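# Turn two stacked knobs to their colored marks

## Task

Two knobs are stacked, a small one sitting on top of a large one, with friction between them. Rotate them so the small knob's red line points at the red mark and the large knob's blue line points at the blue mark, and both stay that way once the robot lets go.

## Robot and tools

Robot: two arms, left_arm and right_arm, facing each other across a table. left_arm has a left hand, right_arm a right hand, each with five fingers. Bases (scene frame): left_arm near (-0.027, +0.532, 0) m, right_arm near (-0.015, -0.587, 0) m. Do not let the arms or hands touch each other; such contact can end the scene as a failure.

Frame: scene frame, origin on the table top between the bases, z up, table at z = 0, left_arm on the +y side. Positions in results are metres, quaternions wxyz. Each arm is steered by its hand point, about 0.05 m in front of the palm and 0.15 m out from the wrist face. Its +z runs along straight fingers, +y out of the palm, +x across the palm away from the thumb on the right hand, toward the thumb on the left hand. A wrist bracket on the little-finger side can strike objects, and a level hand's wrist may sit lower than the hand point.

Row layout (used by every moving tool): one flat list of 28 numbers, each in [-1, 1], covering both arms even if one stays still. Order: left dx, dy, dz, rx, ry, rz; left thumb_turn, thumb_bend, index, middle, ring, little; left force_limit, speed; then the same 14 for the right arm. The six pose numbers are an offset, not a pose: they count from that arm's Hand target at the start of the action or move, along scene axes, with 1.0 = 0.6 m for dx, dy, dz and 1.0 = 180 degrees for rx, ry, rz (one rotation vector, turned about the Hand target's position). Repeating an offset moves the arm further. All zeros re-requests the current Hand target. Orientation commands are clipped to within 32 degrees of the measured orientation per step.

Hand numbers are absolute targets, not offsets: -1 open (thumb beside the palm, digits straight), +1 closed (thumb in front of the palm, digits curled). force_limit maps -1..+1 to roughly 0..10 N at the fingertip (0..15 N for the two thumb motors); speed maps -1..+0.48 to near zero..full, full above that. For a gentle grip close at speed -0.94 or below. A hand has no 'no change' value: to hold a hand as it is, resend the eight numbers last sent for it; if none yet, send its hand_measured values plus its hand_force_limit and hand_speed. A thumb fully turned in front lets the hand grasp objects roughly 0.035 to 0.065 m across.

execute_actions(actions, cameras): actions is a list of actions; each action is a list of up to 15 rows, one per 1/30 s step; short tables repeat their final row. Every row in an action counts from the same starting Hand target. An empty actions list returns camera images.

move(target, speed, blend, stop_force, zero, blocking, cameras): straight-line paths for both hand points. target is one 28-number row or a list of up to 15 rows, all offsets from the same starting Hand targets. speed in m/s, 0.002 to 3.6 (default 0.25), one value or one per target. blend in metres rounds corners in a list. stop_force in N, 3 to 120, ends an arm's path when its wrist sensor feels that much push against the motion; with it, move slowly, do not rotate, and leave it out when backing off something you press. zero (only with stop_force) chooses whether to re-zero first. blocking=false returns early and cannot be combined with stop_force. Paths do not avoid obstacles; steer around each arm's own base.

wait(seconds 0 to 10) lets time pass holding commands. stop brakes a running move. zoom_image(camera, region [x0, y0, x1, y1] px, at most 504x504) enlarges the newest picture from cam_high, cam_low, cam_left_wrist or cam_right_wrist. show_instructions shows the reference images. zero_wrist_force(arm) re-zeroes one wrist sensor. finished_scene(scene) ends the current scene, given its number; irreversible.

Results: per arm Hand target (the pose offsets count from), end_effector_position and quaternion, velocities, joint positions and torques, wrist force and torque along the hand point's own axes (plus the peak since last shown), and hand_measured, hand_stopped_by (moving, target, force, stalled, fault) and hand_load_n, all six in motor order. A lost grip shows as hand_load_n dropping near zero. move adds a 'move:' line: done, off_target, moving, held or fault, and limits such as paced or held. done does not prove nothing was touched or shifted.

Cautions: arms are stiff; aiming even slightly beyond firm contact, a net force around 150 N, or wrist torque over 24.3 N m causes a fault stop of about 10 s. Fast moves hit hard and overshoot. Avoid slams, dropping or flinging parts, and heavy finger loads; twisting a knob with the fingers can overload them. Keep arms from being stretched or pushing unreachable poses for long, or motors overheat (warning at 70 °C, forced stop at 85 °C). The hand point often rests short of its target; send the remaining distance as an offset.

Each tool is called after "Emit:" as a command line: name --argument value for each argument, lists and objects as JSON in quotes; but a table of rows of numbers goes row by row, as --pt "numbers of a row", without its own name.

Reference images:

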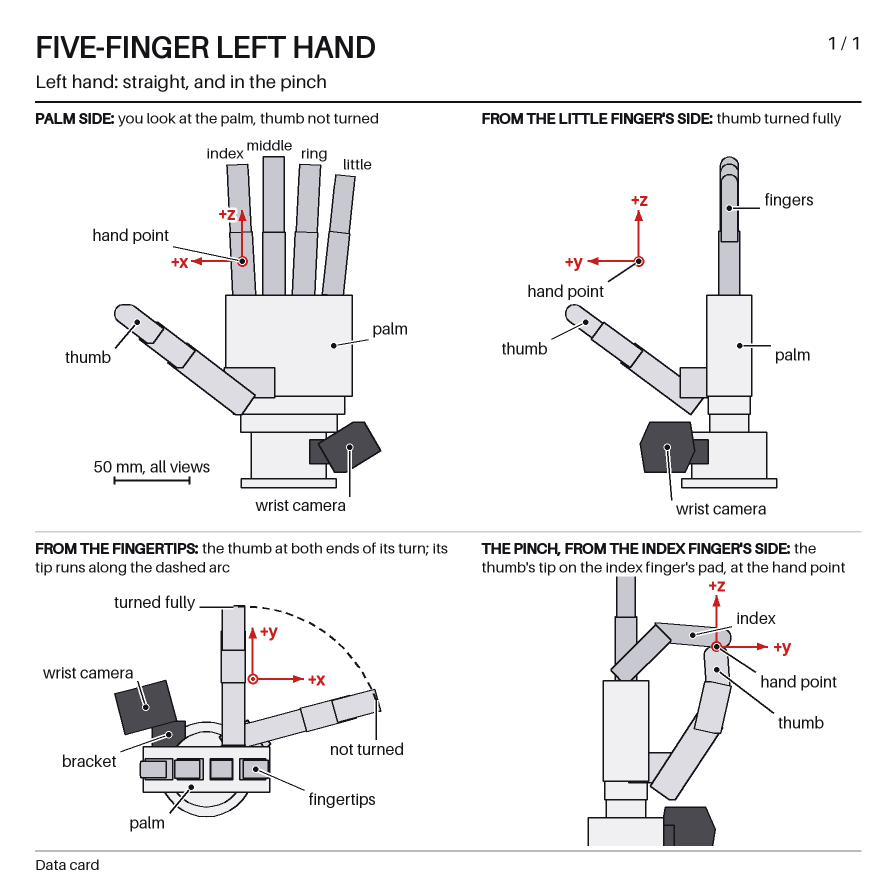

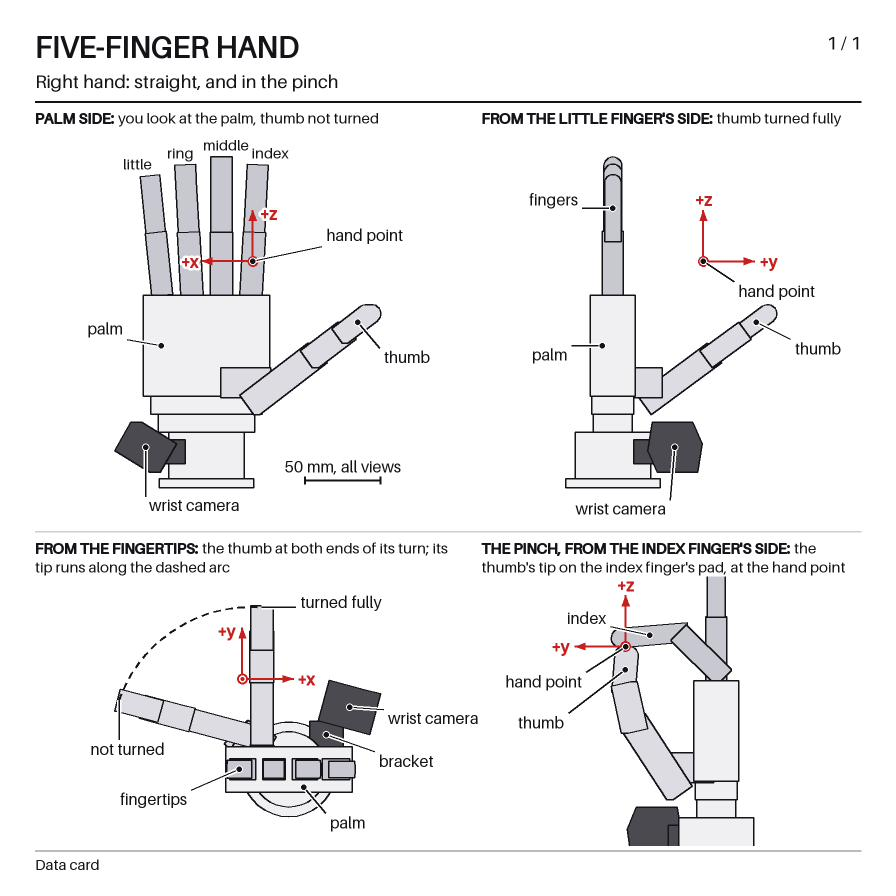

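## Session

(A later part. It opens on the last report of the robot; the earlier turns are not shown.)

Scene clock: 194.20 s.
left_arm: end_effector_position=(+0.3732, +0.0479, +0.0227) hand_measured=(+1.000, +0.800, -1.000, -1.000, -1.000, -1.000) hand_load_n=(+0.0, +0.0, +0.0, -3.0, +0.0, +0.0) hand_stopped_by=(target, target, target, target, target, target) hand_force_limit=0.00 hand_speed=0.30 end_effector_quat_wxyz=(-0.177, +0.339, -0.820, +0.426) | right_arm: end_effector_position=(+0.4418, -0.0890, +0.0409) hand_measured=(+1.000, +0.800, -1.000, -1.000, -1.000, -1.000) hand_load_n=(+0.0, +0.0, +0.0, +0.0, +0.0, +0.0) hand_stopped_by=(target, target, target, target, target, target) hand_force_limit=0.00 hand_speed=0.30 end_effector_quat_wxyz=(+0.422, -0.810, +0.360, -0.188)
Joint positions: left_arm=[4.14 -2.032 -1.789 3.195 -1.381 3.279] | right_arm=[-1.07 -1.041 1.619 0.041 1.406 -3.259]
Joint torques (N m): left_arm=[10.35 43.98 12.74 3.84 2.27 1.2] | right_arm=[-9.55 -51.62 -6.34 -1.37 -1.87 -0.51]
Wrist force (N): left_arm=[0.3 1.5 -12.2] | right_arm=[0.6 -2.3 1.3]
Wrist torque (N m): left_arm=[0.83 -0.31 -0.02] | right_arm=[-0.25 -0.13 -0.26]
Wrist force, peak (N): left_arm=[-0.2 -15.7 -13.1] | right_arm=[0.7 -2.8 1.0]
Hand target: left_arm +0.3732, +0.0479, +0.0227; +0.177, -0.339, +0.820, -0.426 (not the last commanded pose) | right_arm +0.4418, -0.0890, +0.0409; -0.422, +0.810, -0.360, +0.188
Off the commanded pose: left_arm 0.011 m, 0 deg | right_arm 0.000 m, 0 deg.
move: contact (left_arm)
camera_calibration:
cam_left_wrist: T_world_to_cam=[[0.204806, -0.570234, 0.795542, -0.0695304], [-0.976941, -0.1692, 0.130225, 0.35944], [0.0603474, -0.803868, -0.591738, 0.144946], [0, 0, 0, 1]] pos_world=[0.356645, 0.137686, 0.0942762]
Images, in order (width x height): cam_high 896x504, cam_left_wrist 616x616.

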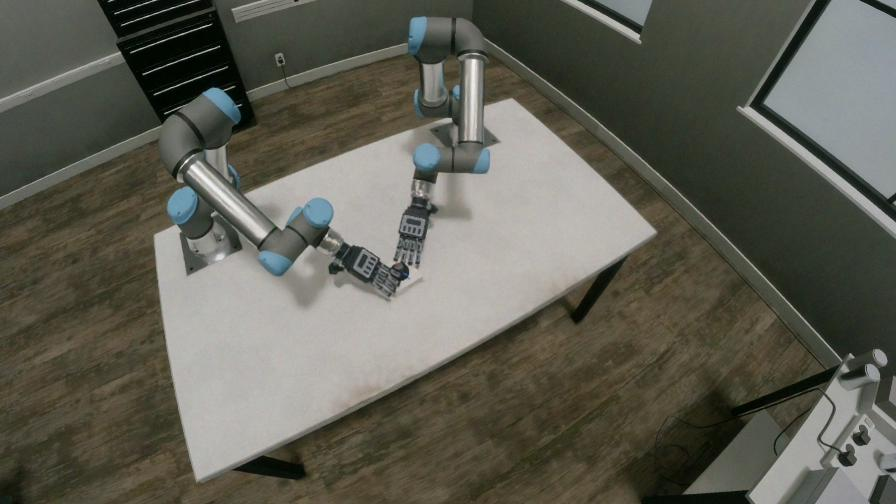

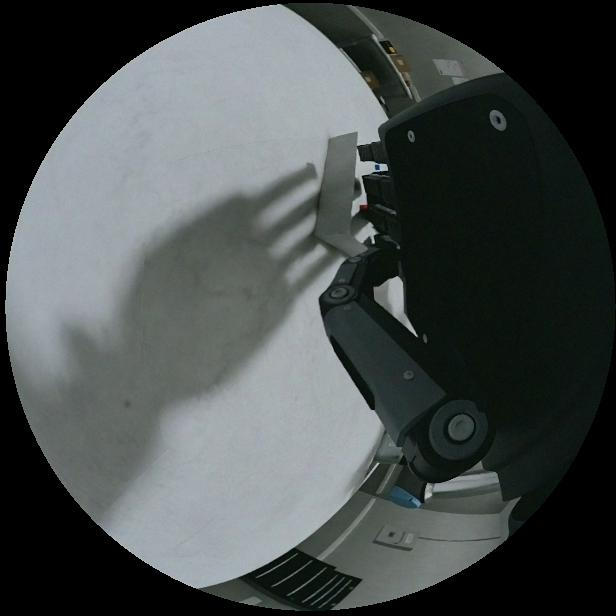

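Emit:
move --target '[0,0,0,0,0,0,1,0.8,-1,-1,-1,-1,0,0.3,-0.025,0.025,0,0,0,0,1,0.8,-1,-1,-1,-1,0,0.3]' --speed 0.007 --stop_force 22

Emit:
move --target '[0,0,0,0,0,0,1,0.8,-1,-1,-1,-1,0,0.3,-0.0132,-0.0132,0,0,0,0,1,0.8,-1,-1,-1,-1,0,0.3]' --speed 0.015

Emit:
move --pt "0 0 0 0 0 0 1 0.8 -1 -1 -1 -1 0 0.3 0.0083 -0.0083 0 0 0 0 1 0.8 -1 -1 -1 -1 0 0.3" --pt "0 0 0 0 0 0 1 0.8 -1 -1 -1 -1 0 0.3 0.0215 0.0049 0 0 0 0 1 0.8 -1 -1 -1 -1 0 0.3" --speed 0.04 --cameras '["cam_high"]'

Emit:
zoom_image --camera "cam_high" --region '[370, 248, 430, 298]'

Scene clock: 207.93 s.
left_arm: end_effector_position=(+0.3732, +0.0479, +0.0227) hand_measured=(+1.000, +0.800, -1.000, -1.000, -1.000, -1.000) hand_load_n=(+0.0, +0.0, +0.0, -3.5, +0.0, +0.0) hand_stopped_by=(target, target, target, target, target, target) hand_force_limit=0.00 hand_speed=0.30 end_effector_quat_wxyz=(-0.177, +0.339, -0.820, +0.426) | right_arm: end_effector_position=(+0.4363, -0.0834, +0.0410) hand_measured=(+1.000, +0.800, -1.000, -1.000, -1.000, -1.000) hand_load_n=(+0.0, +0.0, -1.5, +0.0, +0.0, +0.0) hand_stopped_by=(target, target, target, target, target, target) hand_force_limit=0.00 hand_speed=0.30 end_effector_quat_wxyz=(+0.422, -0.810, +0.360, -0.188)
Joint positions: left_arm=[4.14 -2.032 -1.789 3.195 -1.381 3.279] | right_arm=[-1.054 -1.041 1.618 0.04 1.419 -3.25]
Joint torques (N m): left_arm=[9.57 44.48 14.66 3 1.28 1.26] | right_arm=[5.9 -46.47 -19.89 2.11 -8.22 -0.94]
Wrist force (N): left_arm=[1.3 2.1 -12.9] | right_arm=[22.3 -1.0 0.1]
Wrist torque (N m): left_arm=[0.84 -0.23 0.02] | right_arm=[-0.17 0.84 0.98]
Wrist force, peak (N): left_arm=[1.3 2.0 -13.0] | right_arm=[25.6 -1.1 -0.4]
Hand target: left_arm +0.3732, +0.0479, +0.0227; +0.177, -0.339, +0.820, -0.426 | right_arm +0.4363, -0.0835, +0.0410; -0.422, +0.810, -0.360, +0.188 (not the last commanded pose)
Off the commanded pose: left_arm 0.000 m, 0 deg | right_arm 0.013 m, 0 deg.
move: contact (right_arm)

Scene clock: 208.93 s.
left_arm: end_effector_position=(+0.3732, +0.0479, +0.0227) hand_measured=(+1.000, +0.800, -1.000, -1.000, -1.000, -1.000) hand_load_n=(+0.0, +0.0, +0.0, -3.5, +0.0, +0.0) hand_stopped_by=(target, target, target, target, target, target) hand_force_limit=0.00 hand_speed=0.30 end_effector_quat_wxyz=(-0.177, +0.339, -0.820, +0.426) | right_arm: end_effector_position=(+0.4283, -0.0915, +0.0410) hand_measured=(+1.000, +0.800, -1.000, -1.000, -1.000, -1.000) hand_load_n=(+0.0, +0.5, +0.0, +0.0, +0.0, +0.0) hand_stopped_by=(target, target, target, target, target, target) hand_force_limit=0.00 hand_speed=0.30 end_effector_quat_wxyz=(+0.422, -0.810, +0.360, -0.188)
Joint positions: left_arm=[4.14 -2.032 -1.789 3.195 -1.381 3.279] | right_arm=[-1.059 -1.064 1.656 0.026 1.415 -3.253]
Joint torques (N m): left_arm=[9.9 44.4 16.38 3 0.53 1.07] | right_arm=[7.78 -30.12 -26.55 1.78 -7.19 -1.08]
Wrist force (N): left_arm=[0.0 1.9 -12.8] | right_arm=[19.3 -2.4 5.1]
Wrist torque (N m): left_arm=[0.83 -0.34 -0.05] | right_arm=[-0.42 0.94 1.09]
Wrist force, peak (N): left_arm=[0.2 2.0 -13.2] | right_arm=[21.3 -3.3 7.0]
Hand target: left_arm +0.3732, +0.0479, +0.0227; +0.177, -0.339, +0.820, -0.426 | right_arm +0.4284, -0.0914, +0.0410; -0.422, +0.810, -0.360, +0.188
Off the commanded pose: left_arm 0.000 m, 0 deg | right_arm 0.000 m, 0 deg.
move: done

Scene clock: 210.10 s.
left_arm: end_effector_position=(+0.3732, +0.0479, +0.0227) hand_measured=(+1.000, +0.800, -1.000, -1.000, -1.000, -1.000) hand_load_n=(+0.0, +0.0, +0.0, -2.5, +0.0, +0.0) hand_stopped_by=(target, target, target, target, target, target) hand_force_limit=0.00 hand_speed=0.30 end_effector_quat_wxyz=(-0.177, +0.339, -0.820, +0.426) | right_arm: end_effector_position=(+0.4413, -0.0884, +0.0409) hand_measured=(+1.000, +0.800, -1.000, -1.000, -1.000, -1.000) hand_load_n=(+0.0, +0.5, +0.0, +0.0, +0.0, +0.0) hand_stopped_by=(target, target, target, target, target, target) hand_force_limit=0.00 hand_speed=0.30 end_effector_quat_wxyz=(+0.422, -0.810, +0.360, -0.188) end_effector_velocity=(-0.001, -0.001, +0.000) end_effector_angular_velocity=(+0.000, +0.000, +0.000)
Joint positions: left_arm=[4.14 -2.032 -1.789 3.195 -1.381 3.279] | right_arm=[-1.068 -1.04 1.618 0.041 1.408 -3.258]
Joint velocities: left_arm=[within noise] | right_arm=[0 -0.002 0.005 -0.002 0 0]
Joint torques (N m): left_arm=[10.48 44.9 18.47 2.85 -0.35 1.11] | right_arm=[-0.78 -51.68 -5.12 -1.43 -0.25 0.22]
Wrist force (N): left_arm=[0.1 1.4 -12.2] | right_arm=[0.8 -2.0 1.2]
Wrist torque (N m): left_arm=[0.85 -0.32 -0.04] | right_arm=[-0.20 -0.15 -0.25]
Wrist force, peak (N): left_arm=[0.0 1.8 -12.9] | right_arm=[19.0 -2.7 5.1]
Hand target: left_arm +0.3732, +0.0479, +0.0227; +0.177, -0.339, +0.820, -0.426 | right_arm +0.4413, -0.0884, +0.0410; -0.422, +0.810, -0.360, +0.188
Off the commanded pose: left_arm 0.000 m, 0 deg | right_arm 0.000 m, 0 deg.
move: done
Images, in order (width x height): cam_high 896x504.

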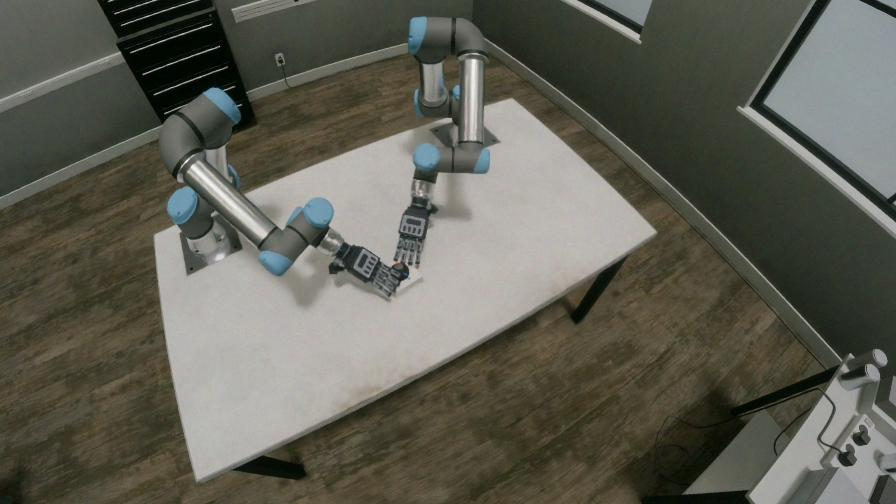

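Scaled by 8.400 from the camera's 896x504 image, which has a finer 1280x720 frame.

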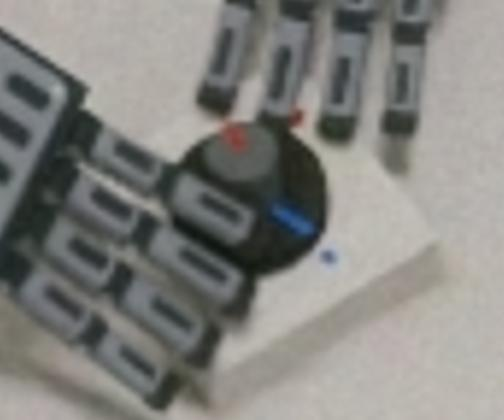

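Emit:
move --target '[0,0,0,0,0,0,1,0.8,-1,-1,-1,-1,0,0.3,-0.025,0.025,0,0,0,0,1,0.8,-1,-1,-1,-1,0,0.3]' --speed 0.007 --stop_force 22

Emit:
move --target '[0,0,0,0,0,0,1,0.8,-1,-1,-1,-1,0,0.3,-0.0132,-0.0132,0,0,0,0,1,0.8,-1,-1,-1,-1,0,0.3]' --speed 0.015

Emit:
move --pt "0 0 0 0 0 0 1 0.8 -1 -1 -1 -1 0 0.3 0.0083 -0.0083 0 0 0 0 1 0.8 -1 -1 -1 -1 0 0.3" --pt "0 0 0 0 0 0 1 0.8 -1 -1 -1 -1 0 0.3 0.0215 0.0049 0 0 0 0 1 0.8 -1 -1 -1 -1 0 0.3" --speed 0.04 --cameras '["cam_high"]'

Emit:
zoom_image --camera "cam_high" --region '[370, 248, 430, 298]'

Scene clock: 220.70 s.
left_arm: end_effector_position=(+0.3732, +0.0479, +0.0227) hand_measured=(+1.000, +0.800, -1.000, -1.000, -1.000, -1.000) hand_load_n=(+0.0, +0.0, +0.0, -3.5, +0.0, +0.0) hand_stopped_by=(target, target, target, target, target, target) hand_force_limit=0.00 hand_speed=0.30 end_effector_quat_wxyz=(-0.177, +0.339, -0.820, +0.426) | right_arm: end_effector_position=(+0.4363, -0.0834, +0.0410) hand_measured=(+1.000, +0.800, -1.000, -1.000, -1.000, -1.000) hand_load_n=(+0.0, +0.0, -1.5, +0.0, +0.0, +0.0) hand_stopped_by=(target, target, target, target, target, target) hand_force_limit=0.00 hand_speed=0.30 end_effector_quat_wxyz=(+0.422, -0.810, +0.360, -0.188)
Joint positions: left_arm=[4.14 -2.032 -1.789 3.195 -1.381 3.279] | right_arm=[-1.054 -1.041 1.618 0.04 1.42 -3.25]
Joint torques (N m): left_arm=[9.67 42.89 26.3 2.35 -2.31 1.09] | right_arm=[6.41 -49.25 -15.12 0.63 -8.14 -0.96]
Wrist force (N): left_arm=[1.5 1.9 -12.9] | right_arm=[21.9 -0.9 -0.4]
Wrist torque (N m): left_arm=[0.80 -0.26 0.05] | right_arm=[-0.15 0.84 0.95]
Wrist force, peak (N): left_arm=[1.5 2.4 -13.0] | right_arm=[25.1 -1.3 -0.7]
Hand target: left_arm +0.3732, +0.0479, +0.0227; +0.177, -0.339, +0.820, -0.426 | right_arm +0.4363, -0.0835, +0.0410; -0.422, +0.810, -0.360, +0.188 (not the last commanded pose)
Off the commanded pose: left_arm 0.000 m, 0 deg | right_arm 0.014 m, 0 deg.
move: contact (right_arm)

Scene clock: 221.70 s.
left_arm: end_effector_position=(+0.3732, +0.0479, +0.0227) hand_measured=(+1.000, +0.800, -1.000, -1.000, -1.000, -1.000) hand_load_n=(+0.0, +0.5, +0.0, -3.5, +0.0, +0.0) hand_stopped_by=(target, target, target, target, target, target) hand_force_limit=0.00 hand_speed=0.30 end_effector_quat_wxyz=(-0.177, +0.339, -0.820, +0.426) | right_arm: end_effector_position=(+0.4283, -0.0915, +0.0410) hand_measured=(+1.000, +0.800, -1.000, -1.000, -1.000, -1.000) hand_load_n=(+0.0, +0.0, +0.0, +0.0, +0.0, +0.0) hand_stopped_by=(target, target, target, target, target, target) hand_force_limit=0.00 hand_speed=0.30 end_effector_quat_wxyz=(+0.422, -0.810, +0.360, -0.188)
Joint positions: left_arm=[4.14 -2.032 -1.789 3.195 -1.381 3.279] | right_arm=[-1.059 -1.064 1.656 0.026 1.415 -3.253]
Joint torques (N m): left_arm=[9.38 44.64 25.73 2.03 -2.2 1.01] | right_arm=[8.9 -30.32 -26.12 1.39 -7.03 -0.88]
Wrist force (N): left_arm=[-0.1 2.1 -12.7] | right_arm=[18.8 -2.6 5.0]
Wrist torque (N m): left_arm=[0.85 -0.32 -0.06] | right_arm=[-0.44 0.93 1.05]
Wrist force, peak (N): left_arm=[0.0 1.8 -13.2] | right_arm=[20.9 -2.0 7.0]
Hand target: left_arm +0.3732, +0.0479, +0.0227; +0.177, -0.339, +0.820, -0.426 | right_arm +0.4284, -0.0914, +0.0410; -0.422, +0.810, -0.360, +0.188
Off the commanded pose: left_arm 0.000 m, 0 deg | right_arm 0.000 m, 0 deg.
move: done

Scene clock: 222.87 s.
left_arm: end_effector_position=(+0.3732, +0.0479, +0.0227) hand_measured=(+1.000, +0.800, -1.000, -1.000, -1.000, -1.000) hand_load_n=(+0.0, +0.0, +0.0, -2.5, +0.0, +0.0) hand_stopped_by=(target, target, target, target, target, target) hand_force_limit=0.00 hand_speed=0.30 end_effector_quat_wxyz=(-0.177, +0.339, -0.820, +0.426) | right_arm: end_effector_position=(+0.4413, -0.0884, +0.0409) hand_measured=(+1.000, +0.800, -1.000, -1.000, -1.000, -1.000) hand_load_n=(+0.0, +0.0, +0.0, +0.0, +0.0, +0.0) hand_stopped_by=(target, target, target, target, target, target) hand_force_limit=0.00 hand_speed=0.30 end_effector_quat_wxyz=(+0.422, -0.810, +0.360, -0.188) end_effector_velocity=(-0.001, -0.001, +0.000) end_effector_angular_velocity=(+0.000, +0.000, +0.000)
Joint positions: left_arm=[4.14 -2.032 -1.789 3.195 -1.381 3.279] | right_arm=[-1.068 -1.04 1.618 0.041 1.409 -3.258]
Joint velocities: left_arm=[within noise] | right_arm=[0 -0.002 0.005 -0.002 0 0]
Joint torques (N m): left_arm=[10.47 43.47 24.04 1.85 -2.2 1.12] | right_arm=[-1.64 -51.6 -7.43 -1.44 -0.23 0.11]
Wrist force (N): left_arm=[0.1 1.3 -12.4] | right_arm=[0.8 -2.1 1.2]
Wrist torque (N m): left_arm=[0.84 -0.33 -0.03] | right_arm=[-0.22 -0.15 -0.26]
Wrist force, peak (N): left_arm=[0.1 1.9 -12.9] | right_arm=[18.6 -2.4 4.7]
Hand target: left_arm +0.3732, +0.0479, +0.0227; +0.177, -0.339, +0.820, -0.426 | right_arm +0.4413, -0.0884, +0.0410; -0.422, +0.810, -0.360, +0.188
Off the commanded pose: left_arm 0.000 m, 0 deg | right_arm 0.000 m, 0 deg.
move: done
Images, in order (width x height): cam_high 896x504.

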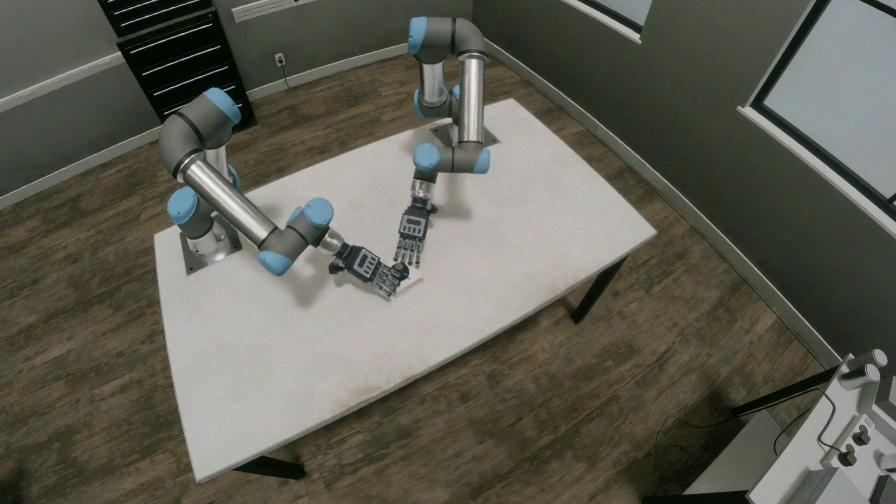

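Scaled by 8.400 from the camera's 896x504 image, which has a finer 1280x720 frame.

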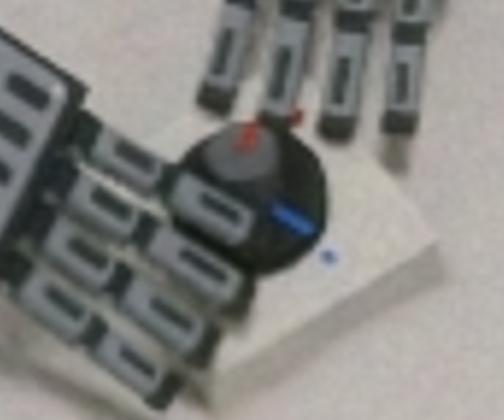

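Emit:
zoom_image --camera "cam_high" --region '[386, 256, 416, 281]'

Scaled by 16.800 from the camera's 896x504 image, which has a finer 1280x720 frame.

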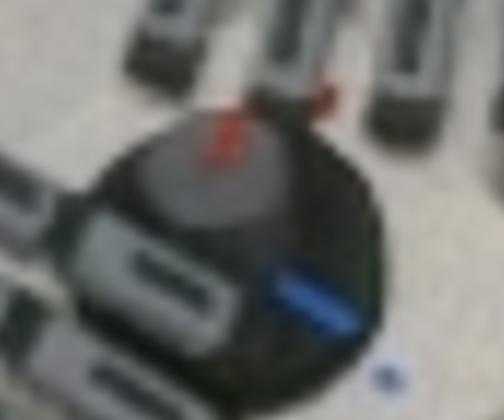

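Emit:
move --pt "0 0 0 0 0 0 1 0.8 -1 -1 -1 -1 0 0.3 0.0118 -0.0118 0 0 0 0 1 0.8 -1 -1 -1 -1 0 0.3" --pt "0 0 0 0 0 0 1 0.8 -1 -1 -1 -1 0 0.3 0.0118 -0.0118 0.11 0 0 0 1 0.8 -1 -1 -1 -1 0 0.3" --pt "0 0 0 0 0 0 1 0.8 -1 -1 -1 -1 0 0.3 0.0857 0.2592 0.1983 0 0 0 1 0.8 -1 -1 -1 -1 0 0.3" --speed '[0.08,0.2,0.2]' --blend '[0.005,0.03,0]' --cameras '["cam_high", "cam_right_wrist"]'

Emit:
zoom_image --camera "cam_right_wrist" --region '[450, 225, 550, 325]'

Scene clock: 241.10 s.
left_arm: end_effector_position=(+0.3732, +0.0479, +0.0227) hand_measured=(+1.000, +0.800, -1.000, -1.000, -1.000, -1.000) hand_load_n=(+0.0, +0.0, +0.0, -2.5, +0.0, +0.0) hand_stopped_by=(target, target, target, target, target, target) hand_force_limit=0.00 hand_speed=0.30 end_effector_quat_wxyz=(-0.177, +0.339, -0.820, +0.426) | right_arm: end_effector_position=(+0.4926, +0.0671, +0.1599) hand_measured=(+1.000, +0.800, -1.000, -1.000, -1.000, -1.000) hand_load_n=(+0.0, +0.0, +0.0, +0.0, +0.0, +0.0) hand_stopped_by=(target, target, target, target, target, target) hand_force_limit=0.00 hand_speed=0.30 end_effector_quat_wxyz=(+0.422, -0.810, +0.360, -0.188)
Joint positions: left_arm=[4.14 -2.032 -1.789 3.195 -1.381 3.279] | right_arm=[-0.896 -0.765 0.822 0.553 1.549 -3.158]
Joint torques (N m): left_arm=[9.93 43.73 26.04 1.47 -2.3 1.2] | right_arm=[-8.67 -54.06 -32.18 0.61 -2.48 -1.55]
Wrist force (N): left_arm=[0.2 1.2 -12.5] | right_arm=[0.7 -1.9 0.9]
Wrist torque (N m): left_arm=[0.85 -0.33 -0.03] | right_arm=[-0.13 -0.16 -0.17]
Wrist force, peak (N): left_arm=[0.0 1.0 -12.6] | right_arm=[-0.8 -3.2 1.1]
Hand target: left_arm +0.3732, +0.0479, +0.0227; +0.177, -0.339, +0.820, -0.426 | right_arm +0.4927, +0.0671, +0.1600; -0.422, +0.810, -0.360, +0.188
Off the commanded pose: left_arm 0.000 m, 0 deg | right_arm 0.000 m, 0 deg.
move: done
camera_calibration:
cam_right_wrist: T_world_to_cam=[[-0.214073, -0.596548, -0.7735, 0.263488], [-0.9741, 0.189401, 0.123519, 0.444088], [0.0728161, 0.779909, -0.621643, 0.124308], [0, 0, 0, 1]] pos_world=[0.479941, -0.0238761, 0.22623]
Images, in order (width x height): cam_high 896x504, cam_right_wrist 616x616.

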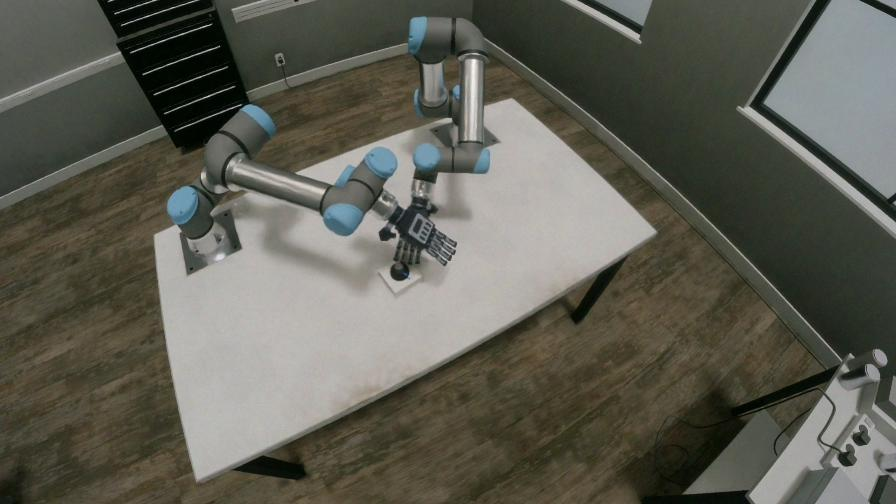

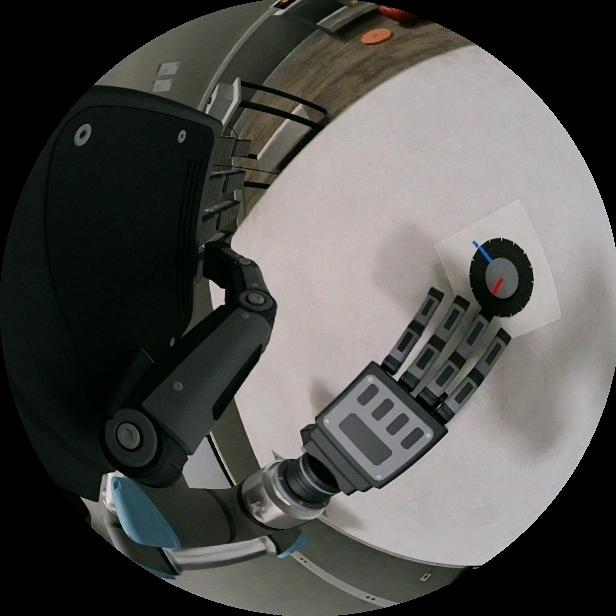

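Scaled by 5.040 from the camera's 616x616 image, which has a finer 880x880 frame.

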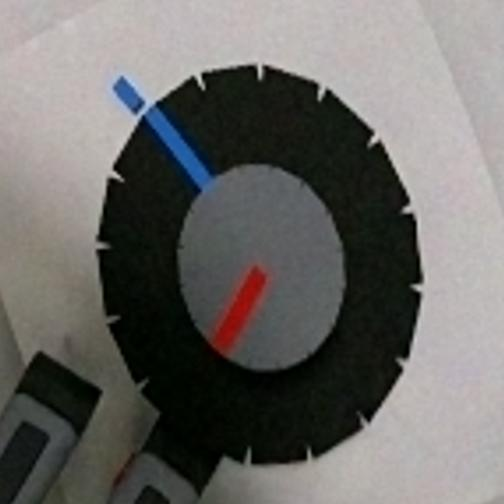

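Emit:
zoom_image --camera "cam_right_wrist" --region '[480, 254, 524, 298]'

Scaled by 11.455 from the camera's 616x616 image, which has a finer 880x880 frame.

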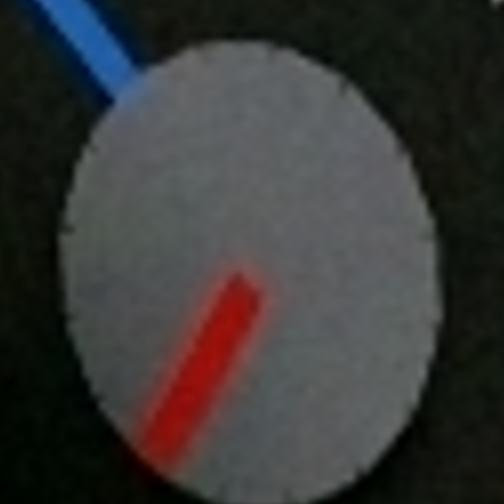

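Emit:
move --pt "0 0 0 0 0 0 1 0.8 -1 -1 -1 -1 0 0.3 0 0 0 0 0 0 1 0.8 -1 -1 -1 -1 0 0.3" --pt "0 0 0 0 0 0 1 0.8 -1 -1 -1 -1 0 0.3 -0.0885 -0.2658 -0.08 0 0 0 1 0.8 -1 -1 -1 -1 0 0.3" --pt "0 0 0 0 0 0 1 0.8 -1 -1 -1 -1 0 0.3 -0.0885 -0.2658 -0.1983 0 0 0 1 0.8 -1 -1 -1 -1 0 0.3" --speed '[0.2,0.2,0.1]' --blend '[0,0.02,0]'

Emit:
move --target '[0,0,0,0,0,0,1,0.8,-1,-1,-1,-1,0,0.3,-0.025,0.025,0,0,0,0,1,0.8,-1,-1,-1,-1,0,0.3]' --speed 0.007 --stop_force 22

Emit:
move --target '[0,0,0,0,0,0,1,0.8,-1,-1,-1,-1,0,0.3,-0.00075,-0.00075,0,0,0,0,1,0.8,-1,-1,-1,-1,0,0.3]' --speed 0.01

Emit:
move --pt "0 0 0 0 0 0 1 0.8 -1 -1 -1 -1 0 0.3 0.0236 -0.0236 0 0 0 0 1 0.8 -1 -1 -1 -1 0 0.3" --pt "0 0 0 0 0 0 1 0.8 -1 -1 -1 -1 0 0.3 0.0236 -0.0236 0.11 0 0 0 1 0.8 -1 -1 -1 -1 0 0.3" --speed '[0.08,0.15]' --blend '[0.005,0]'

Scene clock: 323.37 s.
left_arm: end_effector_position=(+0.3732, +0.0479, +0.0227) hand_measured=(+1.000, +0.800, -1.000, -1.000, -1.000, -1.000) hand_load_n=(+0.0, +0.0, +0.0, -2.5, +0.0, +0.0) hand_stopped_by=(target, target, target, target, target, target) hand_force_limit=0.00 hand_speed=0.30 end_effector_quat_wxyz=(-0.177, +0.339, -0.820, +0.426) | right_arm: end_effector_position=(+0.4395, -0.0924, +0.0409) hand_measured=(+1.000, +0.800, -1.000, -1.000, -1.000, -1.000) hand_load_n=(+0.0, +0.0, +0.0, +0.0, +0.0, +0.0) hand_stopped_by=(target, target, target, target, target, target) hand_force_limit=0.00 hand_speed=0.30 end_effector_quat_wxyz=(+0.422, -0.810, +0.360, -0.188)
Joint positions: left_arm=[4.14 -2.032 -1.789 3.195 -1.381 3.279] | right_arm=[-1.073 -1.049 1.632 0.036 1.404 -3.261]
Joint torques (N m): left_arm=[9.48 43.58 26.32 1.37 -2.21 0.95] | right_arm=[11.89 -51.51 -30.56 0.58 2.05 1.68]
Wrist force (N): left_arm=[0.1 1.4 -12.4] | right_arm=[0.7 -2.2 1.6]
Wrist torque (N m): left_arm=[0.86 -0.32 -0.03] | right_arm=[-0.25 -0.14 -0.08]
Wrist force, peak (N): left_arm=[0.1 1.2 -12.6] | right_arm=[-0.1 -3.7 1.8]
Hand target: left_arm +0.3732, +0.0479, +0.0227; +0.177, -0.339, +0.820, -0.426 | right_arm +0.4396, -0.0924, +0.0410; -0.422, +0.810, -0.360, +0.188
Off the commanded pose: left_arm 0.000 m, 0 deg | right_arm 0.000 m, 0 deg.
move: done

Scene clock: 325.60 s.
left_arm: end_effector_position=(+0.3732, +0.0479, +0.0227) hand_measured=(+1.000, +0.800, -1.000, -1.000, -1.000, -1.000) hand_load_n=(+0.0, +0.0, +0.0, -3.5, +0.0, +0.0) hand_stopped_by=(target, target, target, target, target, target) hand_force_limit=0.00 hand_speed=0.30 end_effector_quat_wxyz=(-0.177, +0.339, -0.820, +0.426) | right_arm: end_effector_position=(+0.4335, -0.0863, +0.0410) hand_measured=(+1.000, +0.800, -1.000, -1.000, -1.000, -1.000) hand_load_n=(+0.0, +0.0, -1.0, +0.0, +0.0, +0.0) hand_stopped_by=(target, target, target, target, target, target) hand_force_limit=0.00 hand_speed=0.30 end_effector_quat_wxyz=(+0.422, -0.810, +0.360, -0.189)
Joint positions: left_arm=[4.14 -2.032 -1.789 3.195 -1.381 3.279] | right_arm=[-1.055 -1.049 1.632 0.035 1.419 -3.251]
Joint torques (N m): left_arm=[10.4 42.75 25.25 1.36 -1.92 0.81] | right_arm=[4.17 -46.11 -25.81 2.09 -8.15 -0.9]
Wrist force (N): left_arm=[1.3 2.2 -13.0] | right_arm=[21.8 -1.0 -1.0]
Wrist torque (N m): left_arm=[0.87 -0.23 0.03] | right_arm=[-0.09 0.93 0.96]
Wrist force, peak (N): left_arm=[1.3 2.1 -13.2] | right_arm=[25.0 -1.8 -1.7]
Hand target: left_arm +0.3732, +0.0479, +0.0227; +0.177, -0.339, +0.820, -0.426 | right_arm +0.4335, -0.0863, +0.0410; -0.422, +0.810, -0.360, +0.189 (not the last commanded pose)
Off the commanded pose: left_arm 0.000 m, 0 deg | right_arm 0.013 m, 0 deg.
move: contact (right_arm)

Scene clock: 326.30 s.
left_arm: end_effector_position=(+0.3732, +0.0479, +0.0227) hand_measured=(+1.000, +0.800, -1.000, -1.000, -1.000, -1.000) hand_load_n=(+0.0, +0.0, +0.0, -3.5, +0.0, +0.0) hand_stopped_by=(target, target, target, target, target, target) hand_force_limit=0.00 hand_speed=0.30 end_effector_quat_wxyz=(-0.177, +0.339, -0.820, +0.426) | right_arm: end_effector_position=(+0.4331, -0.0867, +0.0410) hand_measured=(+1.000, +0.800, -1.000, -1.000, -1.000, -1.000) hand_load_n=(+0.0, +0.5, +0.0, +0.0, +0.0, +0.0) hand_stopped_by=(target, target, target, target, target, target) hand_force_limit=0.00 hand_speed=0.30 end_effector_quat_wxyz=(+0.422, -0.810, +0.360, -0.189)
Joint positions: left_arm=[4.14 -2.032 -1.789 3.195 -1.381 3.279] | right_arm=[-1.056 -1.05 1.634 0.034 1.419 -3.251]
Joint torques (N m): left_arm=[11.11 43.29 24.93 1.34 -2.03 0.75] | right_arm=[6.57 -50.98 -4.7 0.34 -8.1 -0.93]
Wrist force (N): left_arm=[0.1 1.9 -13.0] | right_arm=[20.9 -2.7 6.1]
Wrist torque (N m): left_arm=[0.83 -0.33 -0.04] | right_arm=[-0.50 0.90 0.90]
Wrist force, peak (N): left_arm=[1.3 2.1 -13.3] | right_arm=[22.3 -0.8 -0.9]
Hand target: left_arm +0.3732, +0.0479, +0.0227; +0.177, -0.339, +0.820, -0.426 | right_arm +0.4331, -0.0867, +0.0410; -0.422, +0.810, -0.360, +0.189
Off the commanded pose: left_arm 0.000 m, 0 deg | right_arm 0.000 m, 0 deg.
move: done

Scene clock: 327.43 s.
left_arm: end_effector_position=(+0.3732, +0.0479, +0.0227) hand_measured=(+1.000, +0.800, -1.000, -1.000, -1.000, -1.000) hand_load_n=(+0.0, +0.0, +0.0, -2.5, +0.0, +0.0) hand_stopped_by=(target, target, target, target, target, target) hand_force_limit=0.00 hand_speed=0.30 end_effector_quat_wxyz=(-0.177, +0.339, -0.820, +0.426) | right_arm: end_effector_position=(+0.4473, -0.1008, +0.1071) hand_measured=(+1.000, +0.800, -1.000, -1.000, -1.000, -1.000) hand_load_n=(+0.0, +0.0, +0.0, +0.0, +0.0, +0.0) hand_stopped_by=(target, target, target, target, target, target) hand_force_limit=0.00 hand_speed=0.30 end_effector_quat_wxyz=(+0.422, -0.810, +0.360, -0.189)
Joint positions: left_arm=[4.14 -2.032 -1.789 3.195 -1.381 3.279] | right_arm=[-1.096 -1.125 1.56 0.187 1.386 -3.275]
Joint torques (N m): left_arm=[9.36 42.67 26.2 1.61 -1.93 1.13] | right_arm=[7.8 -27.51 -7.96 0.26 1.54 -0.64]
Wrist force (N): left_arm=[0.2 1.5 -12.4] | right_arm=[0.7 -2.3 1.0]
Wrist torque (N m): left_arm=[0.87 -0.35 -0.03] | right_arm=[-0.19 -0.15 -0.04]
Wrist force, peak (N): left_arm=[-0.1 1.7 -13.1] | right_arm=[20.0 -2.6 6.2]
Hand target: left_arm +0.3732, +0.0479, +0.0227; +0.177, -0.339, +0.820, -0.426 | right_arm +0.4472, -0.1009, +0.1070; -0.422, +0.810, -0.360, +0.189
Off the commanded pose: left_arm 0.000 m, 0 deg | right_arm 0.000 m, 0 deg.
move: done

Emit:
move --pt "-0.0177 0.0177 0 0 0 0 1 0.8 -1 -1 -1 -1 0 0.3 0 0 0 0 0 0 1 0.8 -1 -1 -1 -1 0 0.3" --pt "-0.04 0.04 0.08 0 0 0 1 0.8 -1 -1 -1 -1 0 0.3 0 0 0.03 0 0 0 1 0.8 -1 -1 -1 -1 0 0.3" --pt "-0.172 0.2202 0.1622 0 0 0 1 0.8 -1 -1 -1 -1 0 0.3 0.0758 0.28 0.0883 0 0 0 1 0.8 -1 -1 -1 -1 0 0.3" --speed '[0.05,0.15,0.25]' --blend '[0.004,0.02,0]' --cameras '["cam_high", "cam_right_wrist"]'

Emit:
zoom_image --camera "cam_right_wrist" --region '[450, 225, 550, 325]'

Emit:
zoom_image --camera "cam_right_wrist" --region '[480, 254, 524, 298]'

Emit:
zoom_image --camera "cam_right_wrist" --region '[464, 276, 508, 320]'

Emit:
zoom_image --camera "cam_right_wrist" --region '[464, 232, 508, 276]'

Scene clock: 342.53 s.
left_arm: end_effector_position=(+0.2701, +0.1800, +0.1200) hand_measured=(+1.000, +0.800, -1.000, -1.000, -1.000, -1.000) hand_load_n=(+0.0, +0.0, +0.0, +0.0, +0.0, +0.0) hand_stopped_by=(target, target, target, target, target, target) hand_force_limit=0.00 hand_speed=0.30 end_effector_quat_wxyz=(-0.177, +0.339, -0.820, +0.426) | right_arm: end_effector_position=(+0.4926, +0.0671, +0.1599) hand_measured=(+1.000, +0.800, -1.000, -1.000, -1.000, -1.000) hand_load_n=(+0.0, +0.5, +0.0, +0.0, +0.0, +0.0) hand_stopped_by=(target, target, target, target, target, target) hand_force_limit=0.00 hand_speed=0.30 end_effector_quat_wxyz=(+0.422, -0.810, +0.360, -0.189)
Joint positions: left_arm=[4.357 -1.517 -2.145 2.999 -1.207 3.414] | right_arm=[-0.896 -0.765 0.822 0.553 1.55 -3.158]
Joint torques (N m): left_arm=[-4.94 25.96 11.71 0.03 -1.61 0.04] | right_arm=[-7.55 -51.03 -33.01 0.54 -2.28 -1.15]
Wrist force (N): left_arm=[1.0 -1.9 1.1] | right_arm=[0.5 -1.8 0.7]
Wrist torque (N m): left_arm=[0.10 -0.11 0.08] | right_arm=[-0.11 -0.12 -0.15]
Wrist force, peak (N): left_arm=[0.3 -17.3 -6.8] | right_arm=[-0.4 -3.3 2.2]
Hand target: left_arm +0.2700, +0.1800, +0.1200; +0.177, -0.339, +0.820, -0.426 | right_arm +0.4927, +0.0671, +0.1600; -0.422, +0.810, -0.360, +0.189
Off the commanded pose: left_arm 0.000 m, 0 deg | right_arm 0.000 m, 0 deg.
move: done
camera_calibration:
cam_right_wrist: T_world_to_cam=[[-0.214095, -0.596523, -0.773514, 0.263618], [-0.974065, 0.189734, 0.123284, 0.444004], [0.0732199, 0.779847, -0.621673, 0.124112], [0, 0, 0, 1]] pos_world=[0.47984, -0.023777, 0.226331]
Images, in order (width x height): cam_high 896x504, cam_right_wrist 616x616.

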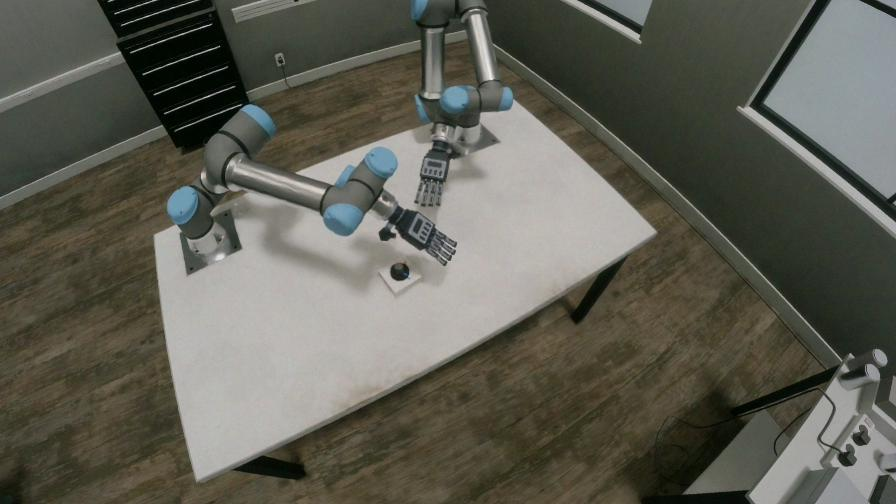

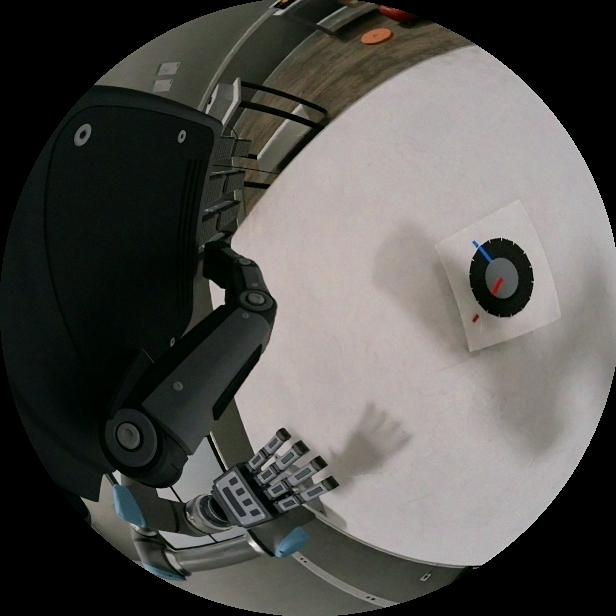

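Scaled by 5.040 from the camera's 616x616 image, which has a finer 880x880 frame.

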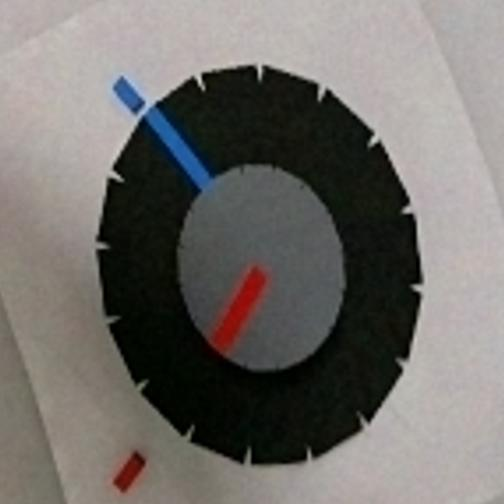

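Scaled by 11.455 from the camera's 616x616 image, which has a finer 880x880 frame.

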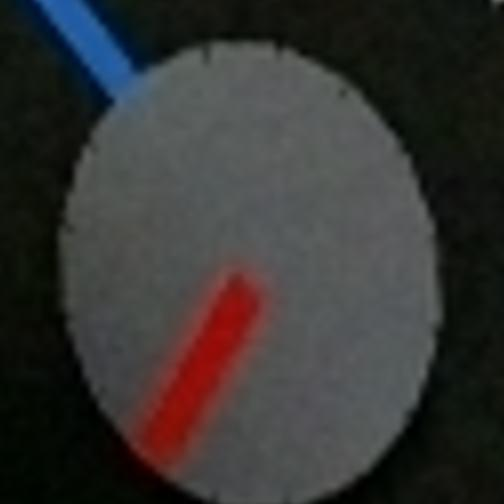

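Scaled by 11.455 from the camera's 616x616 image, which has a finer 880x880 frame.

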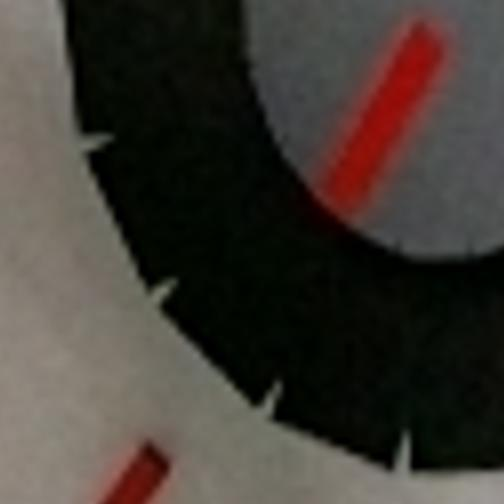

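Scaled by 11.455 from the camera's 616x616 image, which has a finer 880x880 frame.

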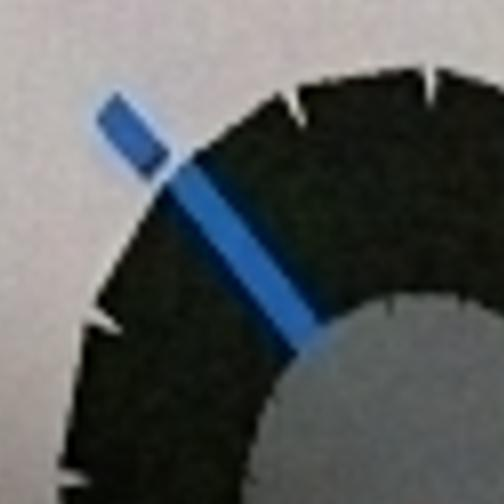

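Emit:
zoom_image --camera "cam_right_wrist" --region '[500, 232, 544, 276]'

Emit:
zoom_image --camera "cam_right_wrist" --region '[500, 276, 544, 320]'

Emit:
zoom_image --camera "cam_right_wrist" --region '[456, 288, 500, 332]'

Emit:
zoom_image --camera "cam_high" --region '[386, 256, 416, 281]'

Scaled by 11.455 from the camera's 616x616 image, which has a finer 880x880 frame.

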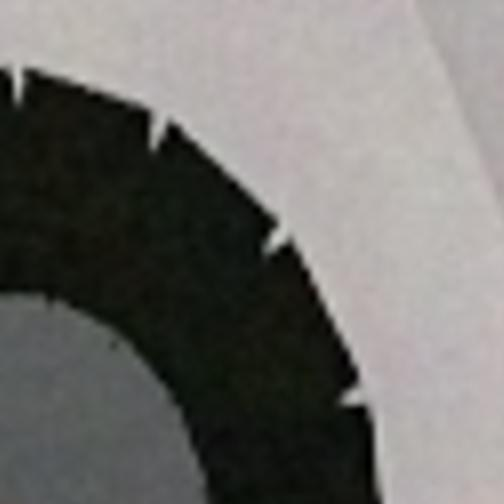

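Scaled by 11.455 from the camera's 616x616 image, which has a finer 880x880 frame.

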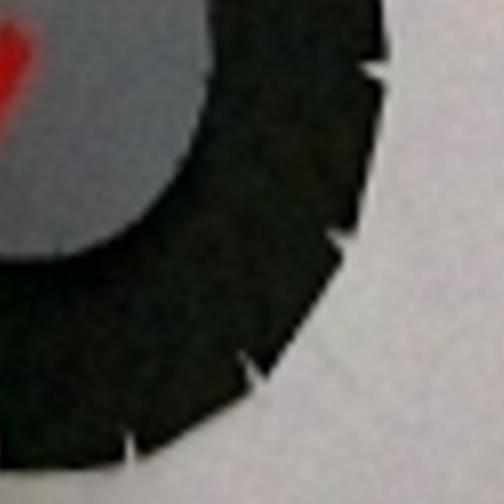

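Scaled by 11.455 from the camera's 616x616 image, which has a finer 880x880 frame.

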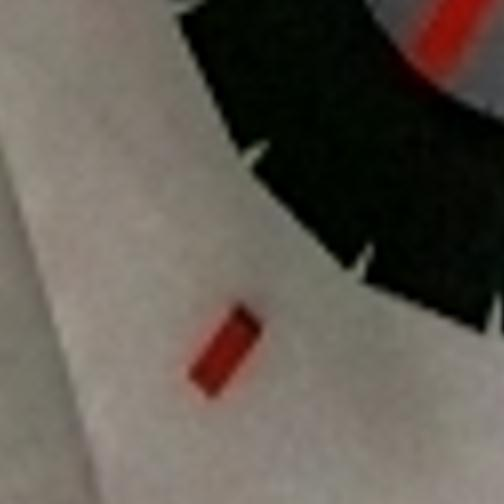

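Scaled by 16.800 from the camera's 896x504 image, which has a finer 1280x720 frame.

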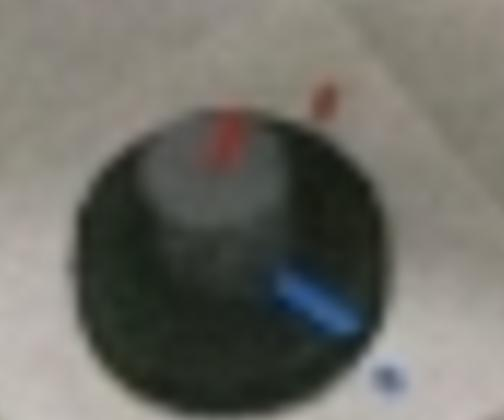

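Emit:
zoom_image --camera "cam_right_wrist" --region '[470, 236, 496, 262]'

Scaled by 19.385 from the camera's 616x616 image, which has a finer 880x880 frame.

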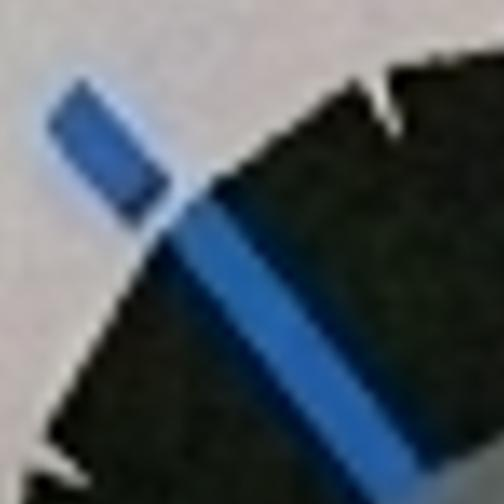

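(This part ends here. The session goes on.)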